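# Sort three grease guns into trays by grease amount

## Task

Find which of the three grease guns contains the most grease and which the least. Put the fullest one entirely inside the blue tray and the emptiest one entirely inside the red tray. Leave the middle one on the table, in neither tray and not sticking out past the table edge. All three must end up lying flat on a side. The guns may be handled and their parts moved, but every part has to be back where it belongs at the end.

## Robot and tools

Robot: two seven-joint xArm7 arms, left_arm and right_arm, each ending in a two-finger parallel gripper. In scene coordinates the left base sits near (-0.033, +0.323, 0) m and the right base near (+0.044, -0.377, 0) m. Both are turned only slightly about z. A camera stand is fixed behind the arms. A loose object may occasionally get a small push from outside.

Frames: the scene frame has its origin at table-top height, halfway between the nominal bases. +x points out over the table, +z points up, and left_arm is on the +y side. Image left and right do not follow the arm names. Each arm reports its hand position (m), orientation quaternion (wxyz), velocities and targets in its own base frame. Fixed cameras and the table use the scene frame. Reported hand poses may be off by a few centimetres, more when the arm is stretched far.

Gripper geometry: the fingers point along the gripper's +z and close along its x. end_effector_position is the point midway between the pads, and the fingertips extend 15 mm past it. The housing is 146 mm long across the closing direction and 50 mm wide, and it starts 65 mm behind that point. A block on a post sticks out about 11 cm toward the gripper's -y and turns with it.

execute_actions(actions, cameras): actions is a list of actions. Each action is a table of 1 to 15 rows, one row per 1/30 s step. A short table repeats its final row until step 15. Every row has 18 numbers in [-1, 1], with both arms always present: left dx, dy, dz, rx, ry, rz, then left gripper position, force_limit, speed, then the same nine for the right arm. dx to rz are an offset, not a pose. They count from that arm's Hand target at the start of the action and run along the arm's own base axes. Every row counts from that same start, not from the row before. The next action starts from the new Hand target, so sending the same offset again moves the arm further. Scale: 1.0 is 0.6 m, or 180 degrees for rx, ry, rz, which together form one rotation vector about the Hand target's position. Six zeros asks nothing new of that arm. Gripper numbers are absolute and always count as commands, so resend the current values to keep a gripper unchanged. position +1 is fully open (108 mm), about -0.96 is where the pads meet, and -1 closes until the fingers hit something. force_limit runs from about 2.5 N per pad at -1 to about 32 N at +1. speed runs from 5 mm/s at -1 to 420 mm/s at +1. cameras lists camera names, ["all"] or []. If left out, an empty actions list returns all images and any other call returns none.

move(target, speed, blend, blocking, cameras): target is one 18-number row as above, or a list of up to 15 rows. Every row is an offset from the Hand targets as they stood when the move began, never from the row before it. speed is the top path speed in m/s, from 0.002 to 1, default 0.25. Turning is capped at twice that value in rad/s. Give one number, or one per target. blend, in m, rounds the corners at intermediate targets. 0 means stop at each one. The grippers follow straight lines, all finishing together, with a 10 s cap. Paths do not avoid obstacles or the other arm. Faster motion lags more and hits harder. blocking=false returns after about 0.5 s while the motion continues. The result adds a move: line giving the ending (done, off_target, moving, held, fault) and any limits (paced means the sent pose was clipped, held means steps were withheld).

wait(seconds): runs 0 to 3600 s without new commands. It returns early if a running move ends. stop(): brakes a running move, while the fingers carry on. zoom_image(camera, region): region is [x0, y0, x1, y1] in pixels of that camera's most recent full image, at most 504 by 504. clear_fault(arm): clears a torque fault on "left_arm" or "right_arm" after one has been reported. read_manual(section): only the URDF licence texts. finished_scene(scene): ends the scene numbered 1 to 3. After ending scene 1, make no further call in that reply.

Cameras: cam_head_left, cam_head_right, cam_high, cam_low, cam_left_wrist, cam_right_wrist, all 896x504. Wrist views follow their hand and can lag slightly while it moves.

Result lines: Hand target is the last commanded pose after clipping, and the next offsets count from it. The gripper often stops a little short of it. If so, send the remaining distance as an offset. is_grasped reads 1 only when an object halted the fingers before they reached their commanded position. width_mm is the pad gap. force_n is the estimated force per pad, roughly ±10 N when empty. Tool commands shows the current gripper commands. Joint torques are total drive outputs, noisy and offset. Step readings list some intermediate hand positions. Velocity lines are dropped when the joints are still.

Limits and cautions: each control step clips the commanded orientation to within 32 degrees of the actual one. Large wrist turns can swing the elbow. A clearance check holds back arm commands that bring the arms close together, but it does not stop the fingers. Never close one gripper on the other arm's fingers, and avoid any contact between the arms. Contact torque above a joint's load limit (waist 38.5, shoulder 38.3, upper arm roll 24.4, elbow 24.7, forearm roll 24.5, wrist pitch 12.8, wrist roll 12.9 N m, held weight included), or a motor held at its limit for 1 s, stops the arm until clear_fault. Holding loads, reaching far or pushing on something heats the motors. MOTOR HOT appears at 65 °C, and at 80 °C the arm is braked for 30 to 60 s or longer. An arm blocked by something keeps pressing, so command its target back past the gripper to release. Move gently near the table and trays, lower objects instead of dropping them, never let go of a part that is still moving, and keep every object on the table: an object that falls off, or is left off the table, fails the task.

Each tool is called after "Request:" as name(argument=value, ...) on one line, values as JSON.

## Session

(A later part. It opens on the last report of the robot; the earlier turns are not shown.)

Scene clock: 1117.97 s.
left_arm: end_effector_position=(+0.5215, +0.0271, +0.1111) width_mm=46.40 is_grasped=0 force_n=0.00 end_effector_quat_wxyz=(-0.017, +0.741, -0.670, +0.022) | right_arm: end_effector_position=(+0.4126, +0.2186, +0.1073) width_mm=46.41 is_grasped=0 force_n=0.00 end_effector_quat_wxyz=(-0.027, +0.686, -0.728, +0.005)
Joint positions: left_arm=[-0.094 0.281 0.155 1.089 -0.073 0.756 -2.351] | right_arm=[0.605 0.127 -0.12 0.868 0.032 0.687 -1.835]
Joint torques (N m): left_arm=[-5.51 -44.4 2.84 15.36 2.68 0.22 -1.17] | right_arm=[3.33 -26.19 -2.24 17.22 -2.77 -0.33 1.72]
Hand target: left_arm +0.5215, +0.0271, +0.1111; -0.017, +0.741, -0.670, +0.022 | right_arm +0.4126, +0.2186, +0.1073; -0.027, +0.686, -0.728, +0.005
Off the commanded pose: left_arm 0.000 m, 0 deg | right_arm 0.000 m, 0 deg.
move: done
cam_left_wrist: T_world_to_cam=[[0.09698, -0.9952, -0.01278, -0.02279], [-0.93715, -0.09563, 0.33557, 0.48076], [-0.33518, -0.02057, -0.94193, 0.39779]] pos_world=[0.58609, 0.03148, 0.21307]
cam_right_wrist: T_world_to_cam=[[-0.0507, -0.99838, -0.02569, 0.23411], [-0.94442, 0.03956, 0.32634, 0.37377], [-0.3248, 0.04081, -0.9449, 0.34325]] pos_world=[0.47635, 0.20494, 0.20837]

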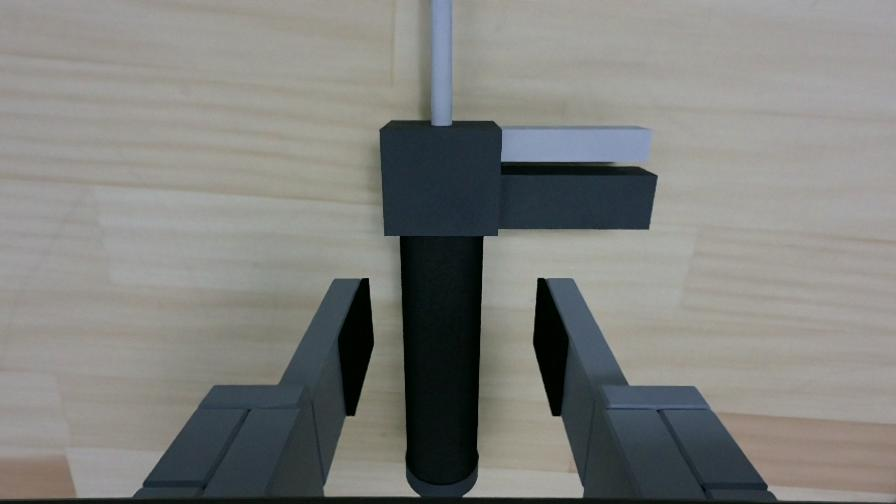

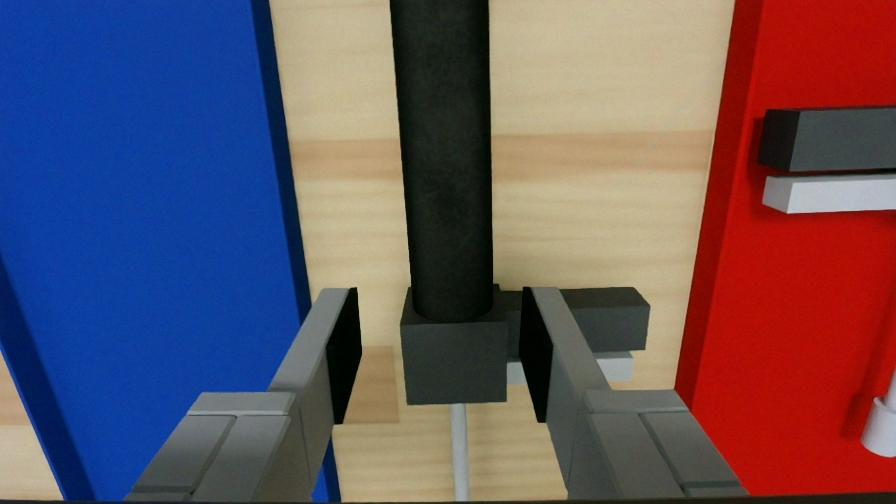

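Request:
move(target=[[-0.0155,0.0033,-0.133,0.0014,0.0167,0,-0.12,-1,-0.6,-0.018,-0.0113,-0.126,-0.0095,0.0147,0,-0.12,-1,-0.6],[-0.0155,0.0033,-0.133,0.0014,0.0167,0,-1,0.8,-0.85,-0.018,-0.0113,-0.126,-0.0095,0.0147,0,-1,0.8,-0.85],[-0.0155,0.0033,0.05,0.0014,0.0167,0,-1,0.8,-0.85,-0.018,-0.0113,0.05,-0.0095,0.0147,0,-1,0.8,-0.85]], speed=0.08, cameras=["cam_left_wrist","cam_right_wrist","cam_low"])

Scene clock: 1135.90 s.
left_arm: end_effector_position=(+0.5122, +0.0290, +0.1410) width_mm=35.10 is_grasped=1 force_n=35.56 end_effector_quat_wxyz=(-0.001, +0.742, -0.671, +0.001) | right_arm: end_effector_position=(+0.4018, +0.2118, +0.1372) width_mm=35.25 is_grasped=1 force_n=33.59 end_effector_quat_wxyz=(+0.000, +0.686, -0.728, +0.000)
Joint positions: left_arm=[-0.098 0.238 0.164 1.138 -0.049 0.901 -2.365] | right_arm=[0.608 0.065 -0.124 0.905 0.011 0.841 -1.82]
Joint torques (N m): left_arm=[-5.81 -48.2 2.68 17.69 2.52 0.14 -1.35] | right_arm=[5.36 -28.05 -1.94 20.16 -2.81 -0.49 1.74]
Hand target: left_arm +0.5122, +0.0290, +0.1411; -0.001, +0.742, -0.671, +0.001 | right_arm +0.4018, +0.2118, +0.1373; +0.000, +0.686, -0.728, +0.000
Off the commanded pose: left_arm 0.000 m, 0 deg | right_arm 0.000 m, 0 deg.
move: done
cam_left_wrist: T_world_to_cam=[[0.09606, -0.99513, -0.02223, -0.01775], [-0.91825, -0.09721, 0.38389, 0.44574], [-0.38418, -0.01646, -0.92311, 0.4453]] pos_world=[0.58208, 0.033, 0.23955]
cam_right_wrist: T_world_to_cam=[[-0.05112, -0.99867, 0.00647, 0.22339], [-0.92834, 0.0499, 0.36835, 0.33966], [-0.36819, 0.01283, -0.92966, 0.38965]] pos_world=[0.47021, 0.20114, 0.23569]
Images, in order (width x height): cam_low 896x504, cam_left_wrist 896x504, cam_right_wrist 896x504.

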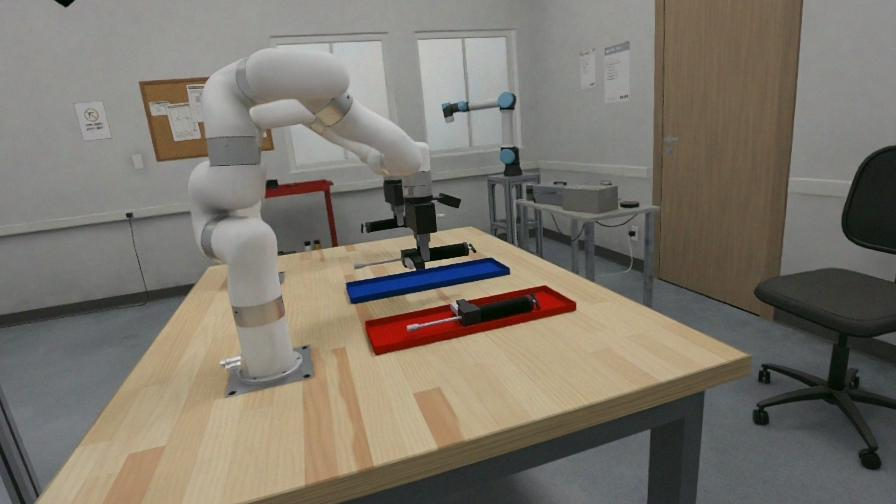

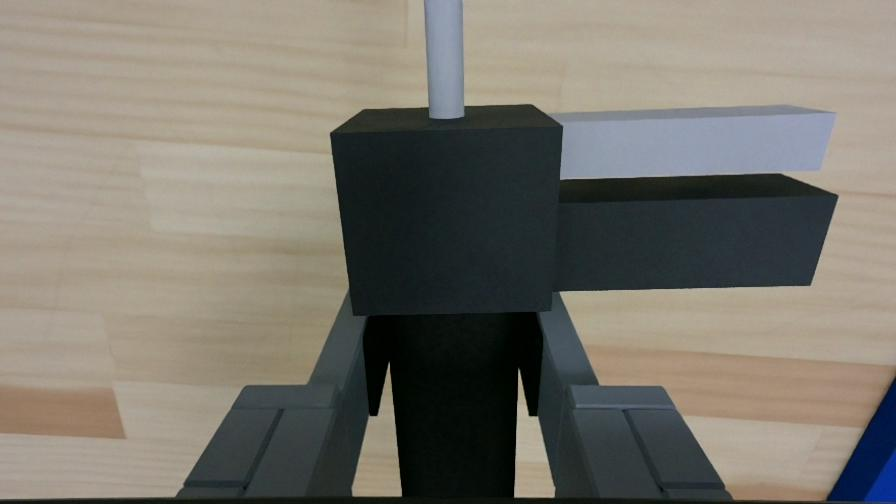

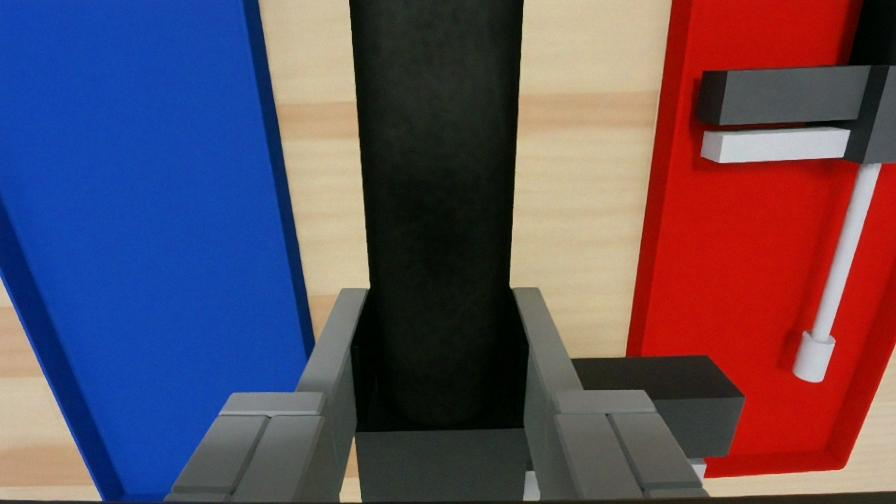

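Request:
move(target=[0,0,0,0,0,0,-1,0.8,-0.85,0.149,0.314,0.033,0,0,0.013,-1,0.8,-0.85], speed=0.2, cameras=["cam_right_wrist"])

Scene clock: 1145.00 s.
left_arm: end_effector_position=(+0.5122, +0.0290, +0.1411) width_mm=35.10 is_grasped=1 force_n=35.56 end_effector_quat_wxyz=(-0.001, +0.742, -0.671, +0.001) | right_arm: end_effector_position=(+0.4911, +0.4003, +0.1570) width_mm=35.25 is_grasped=1 force_n=33.60 end_effector_quat_wxyz=(+0.000, +0.701, -0.714, +0.000)
Joint positions: left_arm=[-0.098 0.237 0.164 1.138 -0.049 0.901 -2.365] | right_arm=[0.712 0.622 -0.039 1.771 0.025 1.149 -1.668]
Joint torques (N m): left_arm=[-5.5 -48.13 2.75 17.7 2.01 -0.59 -1.14] | right_arm=[-1.17 -21.04 -0.81 21.74 -1.97 -0.52 1.87]
Hand target: left_arm +0.5122, +0.0290, +0.1411; -0.001, +0.742, -0.671, +0.001 | right_arm +0.4912, +0.4002, +0.1571; +0.000, +0.701, -0.714, +0.000
Off the commanded pose: left_arm 0.000 m, 0 deg | right_arm 0.000 m, 0 deg.
move: done
cam_right_wrist: T_world_to_cam=[[-0.01017, -0.99993, 0.00644, 0.39642], [-0.92961, 0.01182, 0.36835, 0.42179], [-0.3684, -0.00224, -0.92966, 0.44468]] pos_world=[0.55995, 0.3924, 0.25549]

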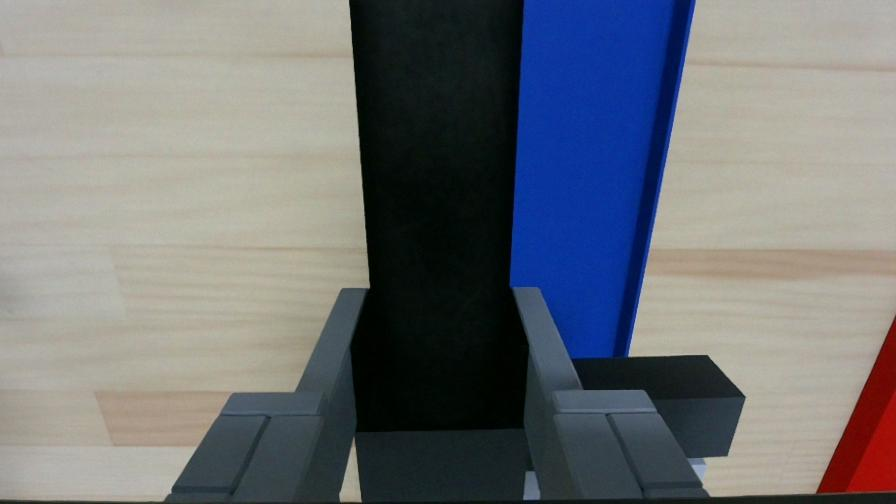

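Request:
move(target=[[0,0,0,0,0,0,-1,0.8,-0.85,0,-0.02,-0.1,0,0,0,-1,0.8,-0.85],[0,0,0,0,0,0,-1,0.8,-0.85,0,-0.02,-0.2022,0,0,0,-1,0.8,-0.85],[0,0,0,0,0,0,-1,0.8,-0.85,0,-0.02,-0.2022,0,0,0,-0.12,-1,-0.6],[0,0,0,0,0,0,-1,0.8,-0.85,0,-0.02,0.0,0,0,0,-0.12,-1,-0.6]], speed=[0.15,0.04,0.05,0.15], cameras=["cam_right_wrist","cam_low"])

Request:
zoom_image(camera="cam_low", region=[340, 220, 600, 370])

Scene clock: 1160.60 s.
left_arm: end_effector_position=(+0.5122, +0.0290, +0.1411) width_mm=35.10 is_grasped=1 force_n=35.56 end_effector_quat_wxyz=(-0.001, +0.742, -0.671, +0.001) | right_arm: end_effector_position=(+0.4912, +0.3882, +0.1570) width_mm=46.41 is_grasped=0 force_n=0.00 end_effector_quat_wxyz=(+0.000, +0.701, -0.714, +0.000)
Joint positions: left_arm=[-0.098 0.237 0.164 1.138 -0.049 0.901 -2.365] | right_arm=[0.7 0.593 -0.042 1.723 0.026 1.131 -1.684]
Joint torques (N m): left_arm=[-5.7 -47.7 2.43 17.88 0.8 -1.28 -1.01] | right_arm=[3.36 -37.83 -2.47 19.56 -2.76 -0.19 0.94]
Hand target: left_arm +0.5122, +0.0290, +0.1411; -0.001, +0.742, -0.671, +0.001 | right_arm +0.4912, +0.3882, +0.1571; +0.000, +0.701, -0.714, +0.000
Off the commanded pose: left_arm 0.000 m, 0 deg | right_arm 0.000 m, 0 deg.
move: done
cam_right_wrist: T_world_to_cam=[[-0.01035, -0.99992, 0.00651, 0.3844], [-0.92961, 0.01202, 0.36835, 0.42185], [-0.3684, -0.00224, -0.92966, 0.44466]] pos_world=[0.55995, 0.3803, 0.25549]
Images, in order (width x height): cam_low 896x504, cam_right_wrist 896x504.

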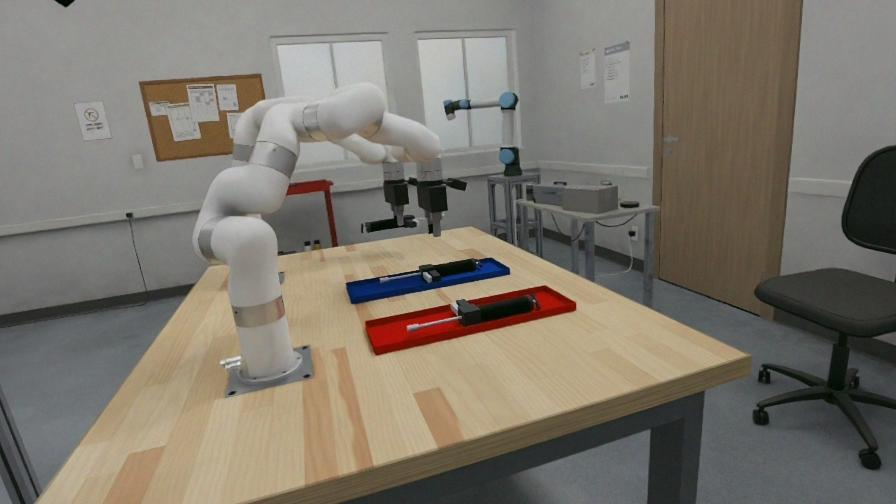

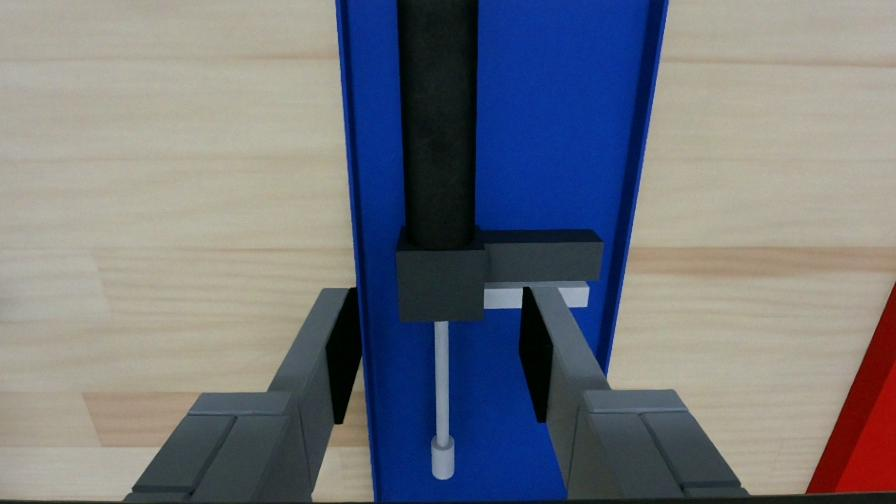

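Scaled by 1.938 from the camera's image (finer frame: 1280x720).

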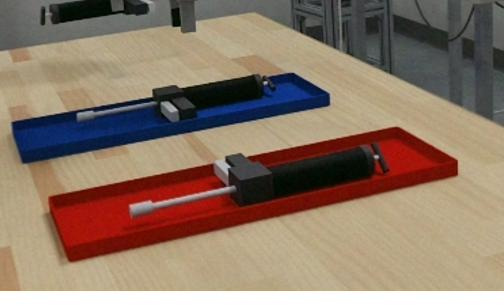

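Request:
move(target=[[-0.1037,-0.2483,0,0,0,-0.032,-1,0.8,-0.85,0.004,-0.65,0,0,0,0,-0.12,-1,-0.6],[-0.1037,-0.2483,-0.181,0,0,-0.032,-1,0.8,-0.85,0.004,-0.65,-0.203,0,0,0,-0.12,-1,-0.6],[-0.1037,-0.2483,-0.181,0,0,-0.032,-0.12,-1,-0.6,0.004,-0.65,-0.203,0,0,0,-1,0.8,-0.85]], speed=[0.3,0.06,0.05], cameras=["cam_left_wrist","cam_right_wrist"])

Scene clock: 1181.63 s.
left_arm: end_effector_position=(+0.4500, -0.1199, +0.0325) width_mm=46.40 is_grasped=0 force_n=0.00 end_effector_quat_wxyz=(-0.001, +0.707, -0.707, +0.001) | right_arm: end_effector_position=(+0.4936, -0.0018, +0.0352) width_mm=35.23 is_grasped=1 force_n=34.03 end_effector_quat_wxyz=(+0.000, +0.701, -0.714, +0.000)
Joint positions: left_arm=[-0.286 0.317 0.025 0.877 -0.014 0.557 -2.607] | right_arm=[0.249 0.394 -0.253 0.994 0.167 0.619 -2.46]
Joint torques (N m): left_arm=[4.67 -21.84 -1.04 12.96 -1.61 -1.12 0.59] | right_arm=[-4.57 -12.38 -0.46 16.07 2.33 -3.13 -1.24]
Hand target: left_arm +0.4500, -0.1199, +0.0325; -0.001, +0.707, -0.707, +0.001 | right_arm +0.4936, -0.0018, +0.0353; +0.000, +0.701, -0.714, +0.000
Off the commanded pose: left_arm 0.000 m, 0 deg | right_arm 0.000 m, 0 deg.
move: done
cam_left_wrist: T_world_to_cam=[[-0.00432, -0.99974, -0.02223, -0.11779], [-0.92339, -0.00454, 0.38384, 0.42926], [-0.38384, 0.02218, -0.92313, 0.32318]] pos_world=[0.51992, -0.12298, 0.13095]
cam_right_wrist: T_world_to_cam=[[-0.01029, -0.99993, 0.00638, -0.00466], [-0.92961, 0.01192, 0.36835, 0.47363], [-0.3684, -0.00214, -0.92966, 0.33143]] pos_world=[0.56235, -0.0096, 0.13369]

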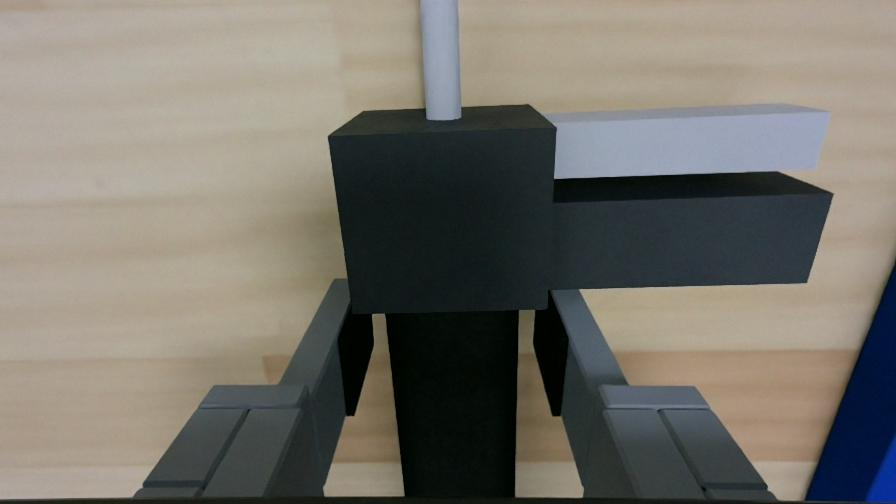

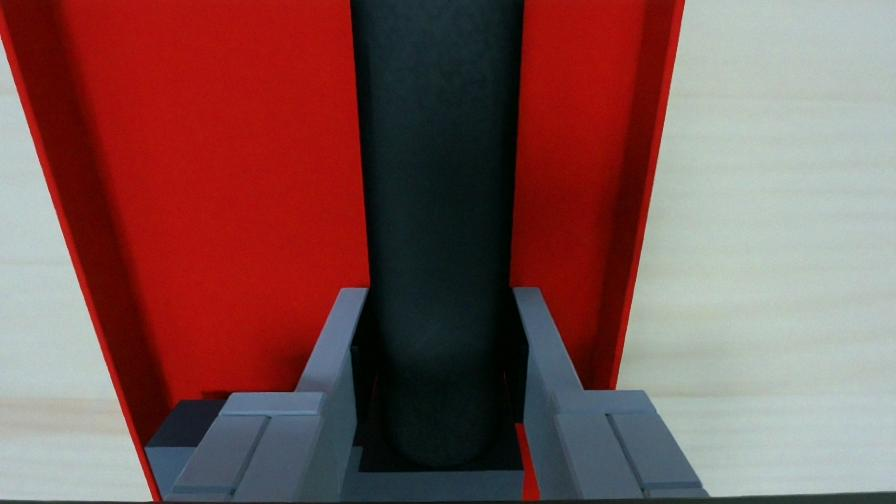

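Request:
move(target=[[0,0,0.2,0,0,0,-0.12,-1,-0.6,0,0,0.2,0,0,0,-1,0.8,-0.85],[-0.05,0.35,0.35,0,0,0,-0.12,-1,-0.6,-0.106,0.29,0.2,0,0,0.0064,-1,0.8,-0.85],[-0.05,0.35,0.35,0,0,0,-0.12,-1,-0.6,-0.106,0.29,-0.0047,0,0,0.0064,-0.12,-1,-0.6],[-0.05,0.35,0.35,0,0,0,-0.12,-1,-0.6,-0.106,0.29,0.2,0,0,0.0064,-0.12,-1,-0.6]], speed=[0.12,0.25,0.06,0.2], cameras=["cam_high","cam_right_wrist"])

Request:
move(target=[0,0,0,0,0,0,-0.12,-1,-0.6,-0.0783,0.668,0.0,0,0,0,-0.12,-1,-0.6], speed=0.25, cameras=["cam_right_wrist"])

Scene clock: 1203.30 s.
left_arm: end_effector_position=(+0.4200, +0.0901, +0.2425) width_mm=46.40 is_grasped=0 force_n=0.00 end_effector_quat_wxyz=(-0.001, +0.707, -0.707, +0.001) | right_arm: end_effector_position=(+0.4300, +0.1722, +0.1552) width_mm=46.41 is_grasped=0 force_n=0.00 end_effector_quat_wxyz=(+0.000, +0.708, -0.707, +0.000)
Joint positions: left_arm=[-0.07 -0.151 0.267 0.99 0.043 1.132 -2.18] | right_arm=[0.501 0.064 -0.122 0.962 0.01 0.898 -1.985]
Joint torques (N m): left_arm=[3.57 -11.99 0.78 16.71 -1.92 0.27 1] | right_arm=[5.88 -25.83 -1.39 18.28 -2.96 -0.19 1.81]
Hand target: left_arm +0.4200, +0.0901, +0.2425; -0.001, +0.707, -0.707, +0.001 | right_arm +0.4300, +0.1722, +0.1553; +0.000, +0.708, -0.707, +0.000
Off the commanded pose: left_arm 0.000 m, 0 deg | right_arm 0.000 m, 0 deg.
move: done
cam_right_wrist: T_world_to_cam=[[0.00972, -0.99993, 0.00645, 0.15923], [-0.92964, -0.00667, 0.36841, 0.37141], [-0.36835, -0.00957, -0.92964, 0.42118]] pos_world=[0.49887, 0.16573, 0.25369]

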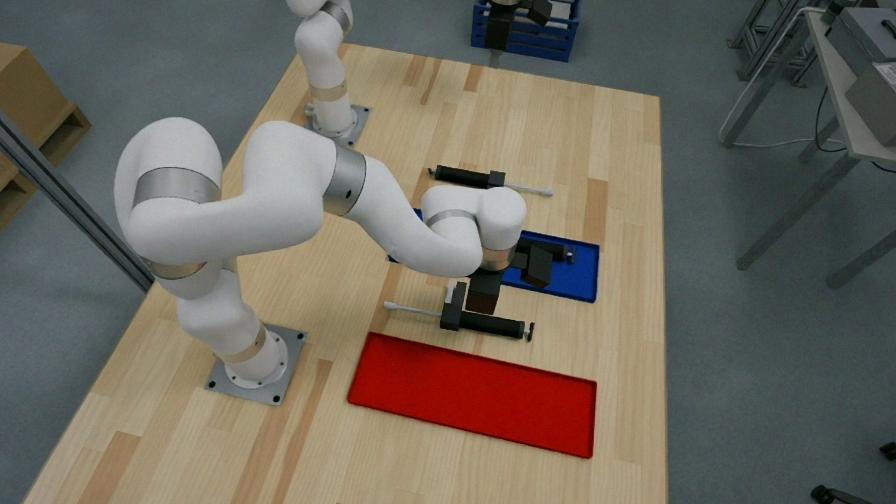

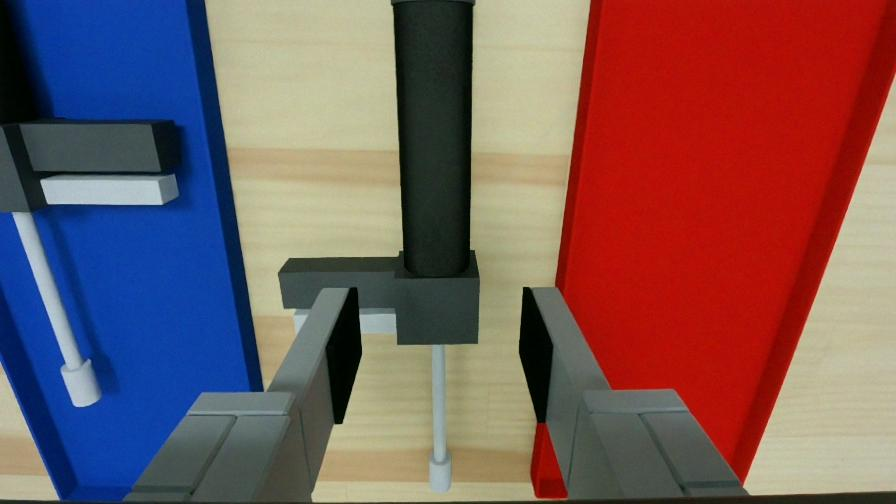

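Scene clock: 1205.60 s.
left_arm: end_effector_position=(+0.4200, +0.0901, +0.2425) width_mm=46.40 is_grasped=0 force_n=0.00 end_effector_quat_wxyz=(-0.001, +0.707, -0.707, +0.001) | right_arm: end_effector_position=(+0.3831, +0.5730, +0.1552) width_mm=46.41 is_grasped=0 force_n=0.00 end_effector_quat_wxyz=(+0.000, +0.708, -0.707, +0.000)
Joint positions: left_arm=[-0.07 -0.151 0.267 0.99 0.043 1.132 -2.18] | right_arm=[0.937 0.901 0.091 2.234 -0.073 1.335 -1.347]
Joint torques (N m): left_arm=[3.7 -11.64 0.7 16.79 -1.9 0.07 1.02] | right_arm=[3.06 -21.43 -0.59 19.64 -2.54 -0.27 -0.82]
Hand target: left_arm +0.4200, +0.0901, +0.2425; -0.001, +0.707, -0.707, +0.001 | right_arm +0.3830, +0.5730, +0.1553; +0.000, +0.708, -0.707, +0.000
Off the commanded pose: left_arm 0.000 m, 0 deg | right_arm 0.000 m, 0 deg.
move: done
cam_right_wrist: T_world_to_cam=[[0.00972, -0.99993, 0.00645, 0.56046], [-0.92972, -0.00667, 0.36821, 0.33057], [-0.36814, -0.00957, -0.92972, 0.40767]] pos_world=[0.45197, 0.56653, 0.25369]

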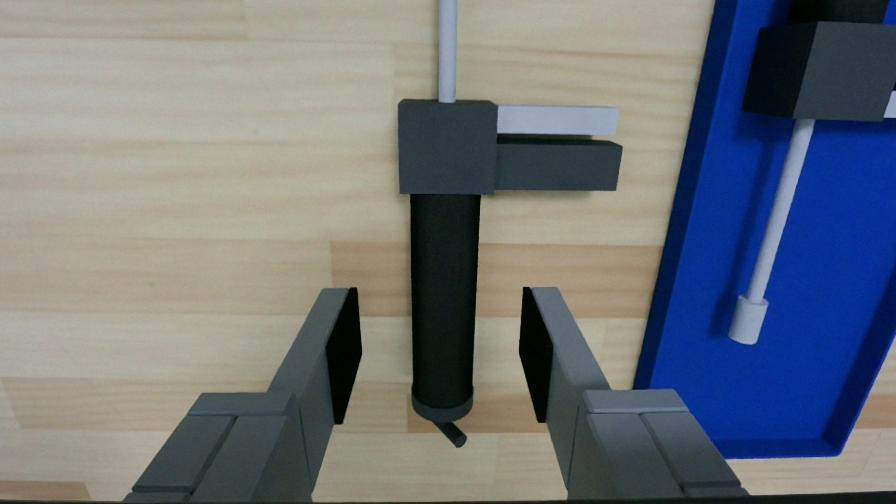

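Request:
move(target=[[0,0,0,0,0,0,-0.12,-1,-0.6,0,0,-0.206,0,0,0,-0.12,-1,-0.6],[0,0,0,0,0,0,-0.12,-1,-0.6,0,0,-0.206,0,0,0,-1,0.8,-0.85],[0,0,0,0,0,0,-0.12,-1,-0.6,0,0,0,0,0,0,-1,0.8,-0.85],[0,0,0,0,0,0,-0.12,-1,-0.6,0.0658,-0.875,0.0,0,0,-0.0064,-1,0.8,-0.85]], speed=[0.1,0.1,0.15,0.3], cameras=["cam_right_wrist"])

Scene clock: 1224.83 s.
left_arm: end_effector_position=(+0.4200, +0.0901, +0.2425) width_mm=46.40 is_grasped=0 force_n=0.00 end_effector_quat_wxyz=(-0.001, +0.707, -0.707, +0.001) | right_arm: end_effector_position=(+0.4225, +0.0480, +0.1554) width_mm=35.46 is_grasped=1 force_n=33.50 end_effector_quat_wxyz=(+0.000, +0.701, -0.714, +0.000)
Joint positions: left_arm=[-0.07 -0.151 0.267 0.99 0.043 1.132 -2.18] | right_arm=[0.371 -0.058 -0.256 0.822 -0.019 0.878 -2.21]
Joint torques (N m): left_arm=[3.71 -11.78 0.69 16.37 -1.84 0.23 0.94] | right_arm=[-2.52 -9.31 -1.28 20.28 3.03 -0.41 -1.63]
Hand target: left_arm +0.4200, +0.0901, +0.2425; -0.001, +0.707, -0.707, +0.001 | right_arm +0.4225, +0.0480, +0.1553; +0.000, +0.701, -0.714, +0.000
Off the commanded pose: left_arm 0.000 m, 0 deg | right_arm 0.000 m, 0 deg.
move: done
cam_right_wrist: T_world_to_cam=[[-0.01021, -0.99993, 0.00634, 0.0436], [-0.92978, 0.01182, 0.36794, 0.36286], [-0.36799, -0.00214, -0.92983, 0.41693]] pos_world=[0.49125, 0.0402, 0.25389]

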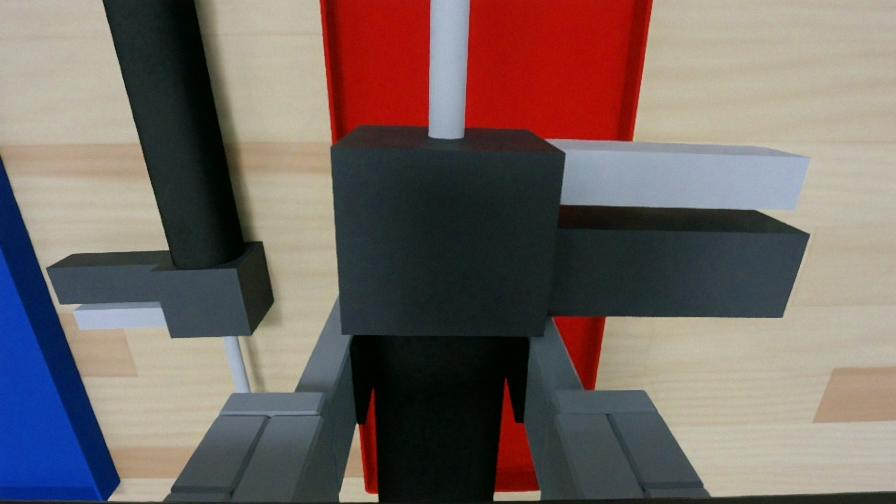

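Request:
move(target=[[0,0,0,0,0,0,-0.12,-1,-0.6,-0.0167,0.0067,-0.1,0,0,0,-1,0.8,-0.85],[0,0,0,0,0,0,-0.12,-1,-0.6,-0.0167,0.0067,-0.1993,0,0,0,-0.12,-1,-0.6],[0,0,0,0,0,0,-0.12,-1,-0.6,-0.0167,0.0067,0.1,0,0,0,-0.12,-1,-0.6]], speed=[0.15,0.05,0.2], cameras=["all"])

Request:
zoom_image(camera="cam_low", region=[340, 220, 600, 370])

Scene clock: 1243.90 s.
left_arm: end_effector_position=(+0.4200, +0.0901, +0.2425) width_mm=46.40 is_grasped=0 force_n=0.00 end_effector_quat_wxyz=(-0.001, +0.707, -0.707, +0.001) | right_arm: end_effector_position=(+0.4125, +0.0520, +0.2152) width_mm=46.41 is_grasped=0 force_n=0.00 end_effector_quat_wxyz=(+0.000, +0.701, -0.714, +0.000)
Joint positions: left_arm=[-0.07 -0.151 0.267 0.99 0.043 1.132 -2.18] | right_arm=[0.379 -0.17 -0.242 0.89 -0.046 1.056 -2.174]
Joint torques (N m): left_arm=[3.56 -11.82 0.59 16.54 -1.83 0.28 0.69] | right_arm=[5.65 -20.56 2.88 19.16 -2.58 -0.19 1.75]
Hand target: left_arm +0.4200, +0.0901, +0.2425; -0.001, +0.707, -0.707, +0.001 | right_arm +0.4125, +0.0520, +0.2153; +0.000, +0.701, -0.714, +0.000
Off the commanded pose: left_arm 0.000 m, 0 deg | right_arm 0.000 m, 0 deg.
move: done
cam_left_wrist: T_world_to_cam=[[-0.00432, -0.99974, -0.02223, 0.0967], [-0.92339, -0.00454, 0.38384, 0.32191], [-0.38384, 0.02218, -0.92313, 0.50087]] pos_world=[0.48992, 0.08702, 0.34095]
cam_right_wrist: T_world_to_cam=[[-0.01035, -0.99992, 0.00651, 0.04713], [-0.92961, 0.01202, 0.36835, 0.33129], [-0.3684, -0.00224, -0.92966, 0.46902]] pos_world=[0.48125, 0.0442, 0.31369]

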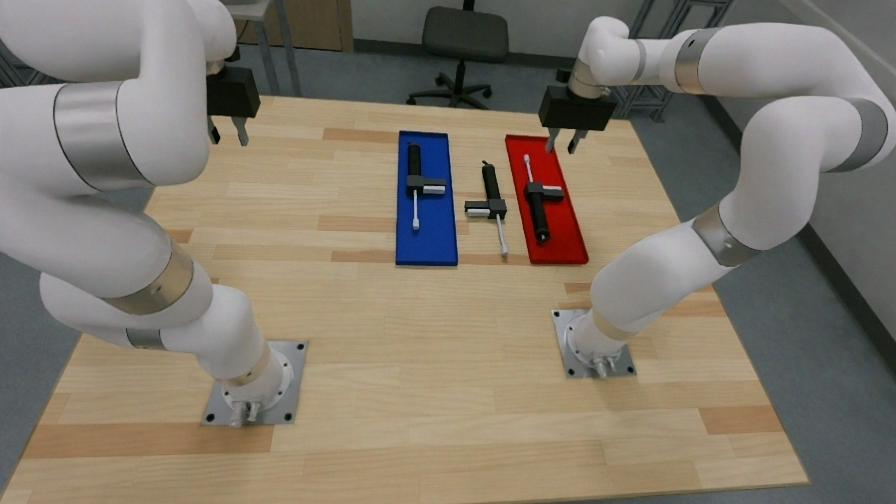

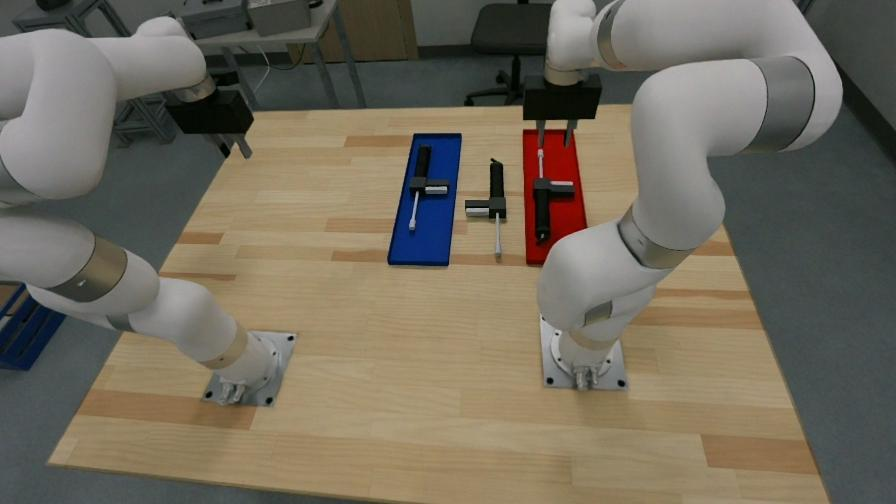

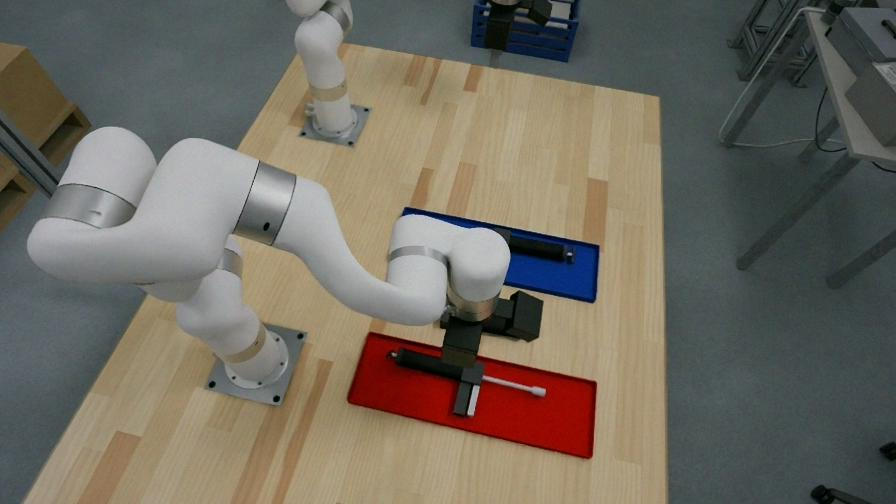

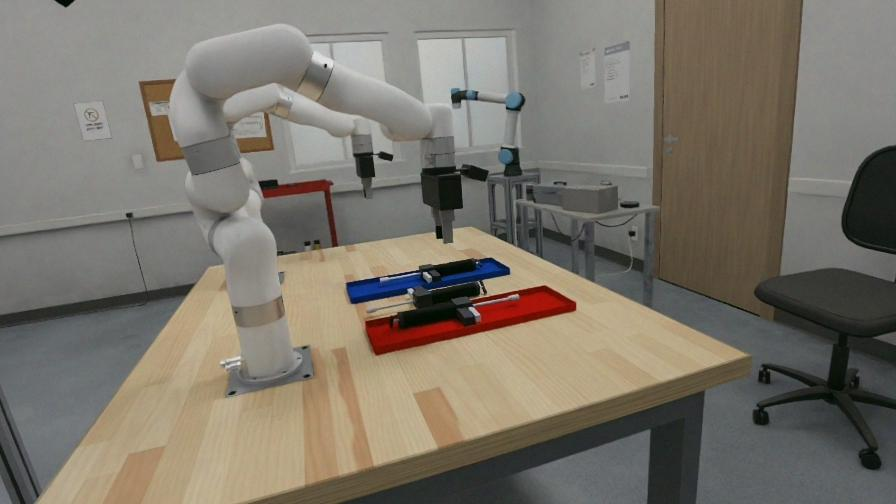

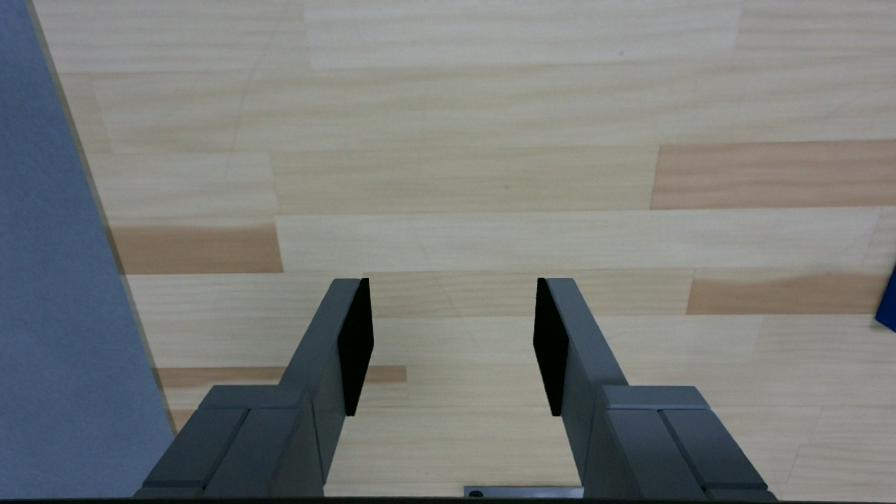

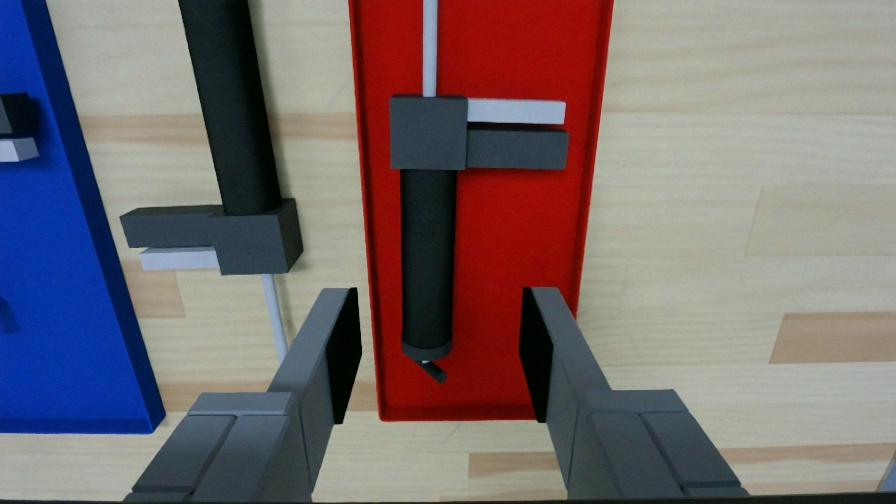

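Scaled by 1.938 from the camera's image (finer frame: 1280x720).

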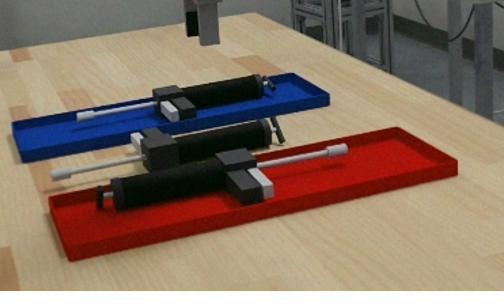

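Request:
finished_scene(scene=1)

The scene is finished: the task was done.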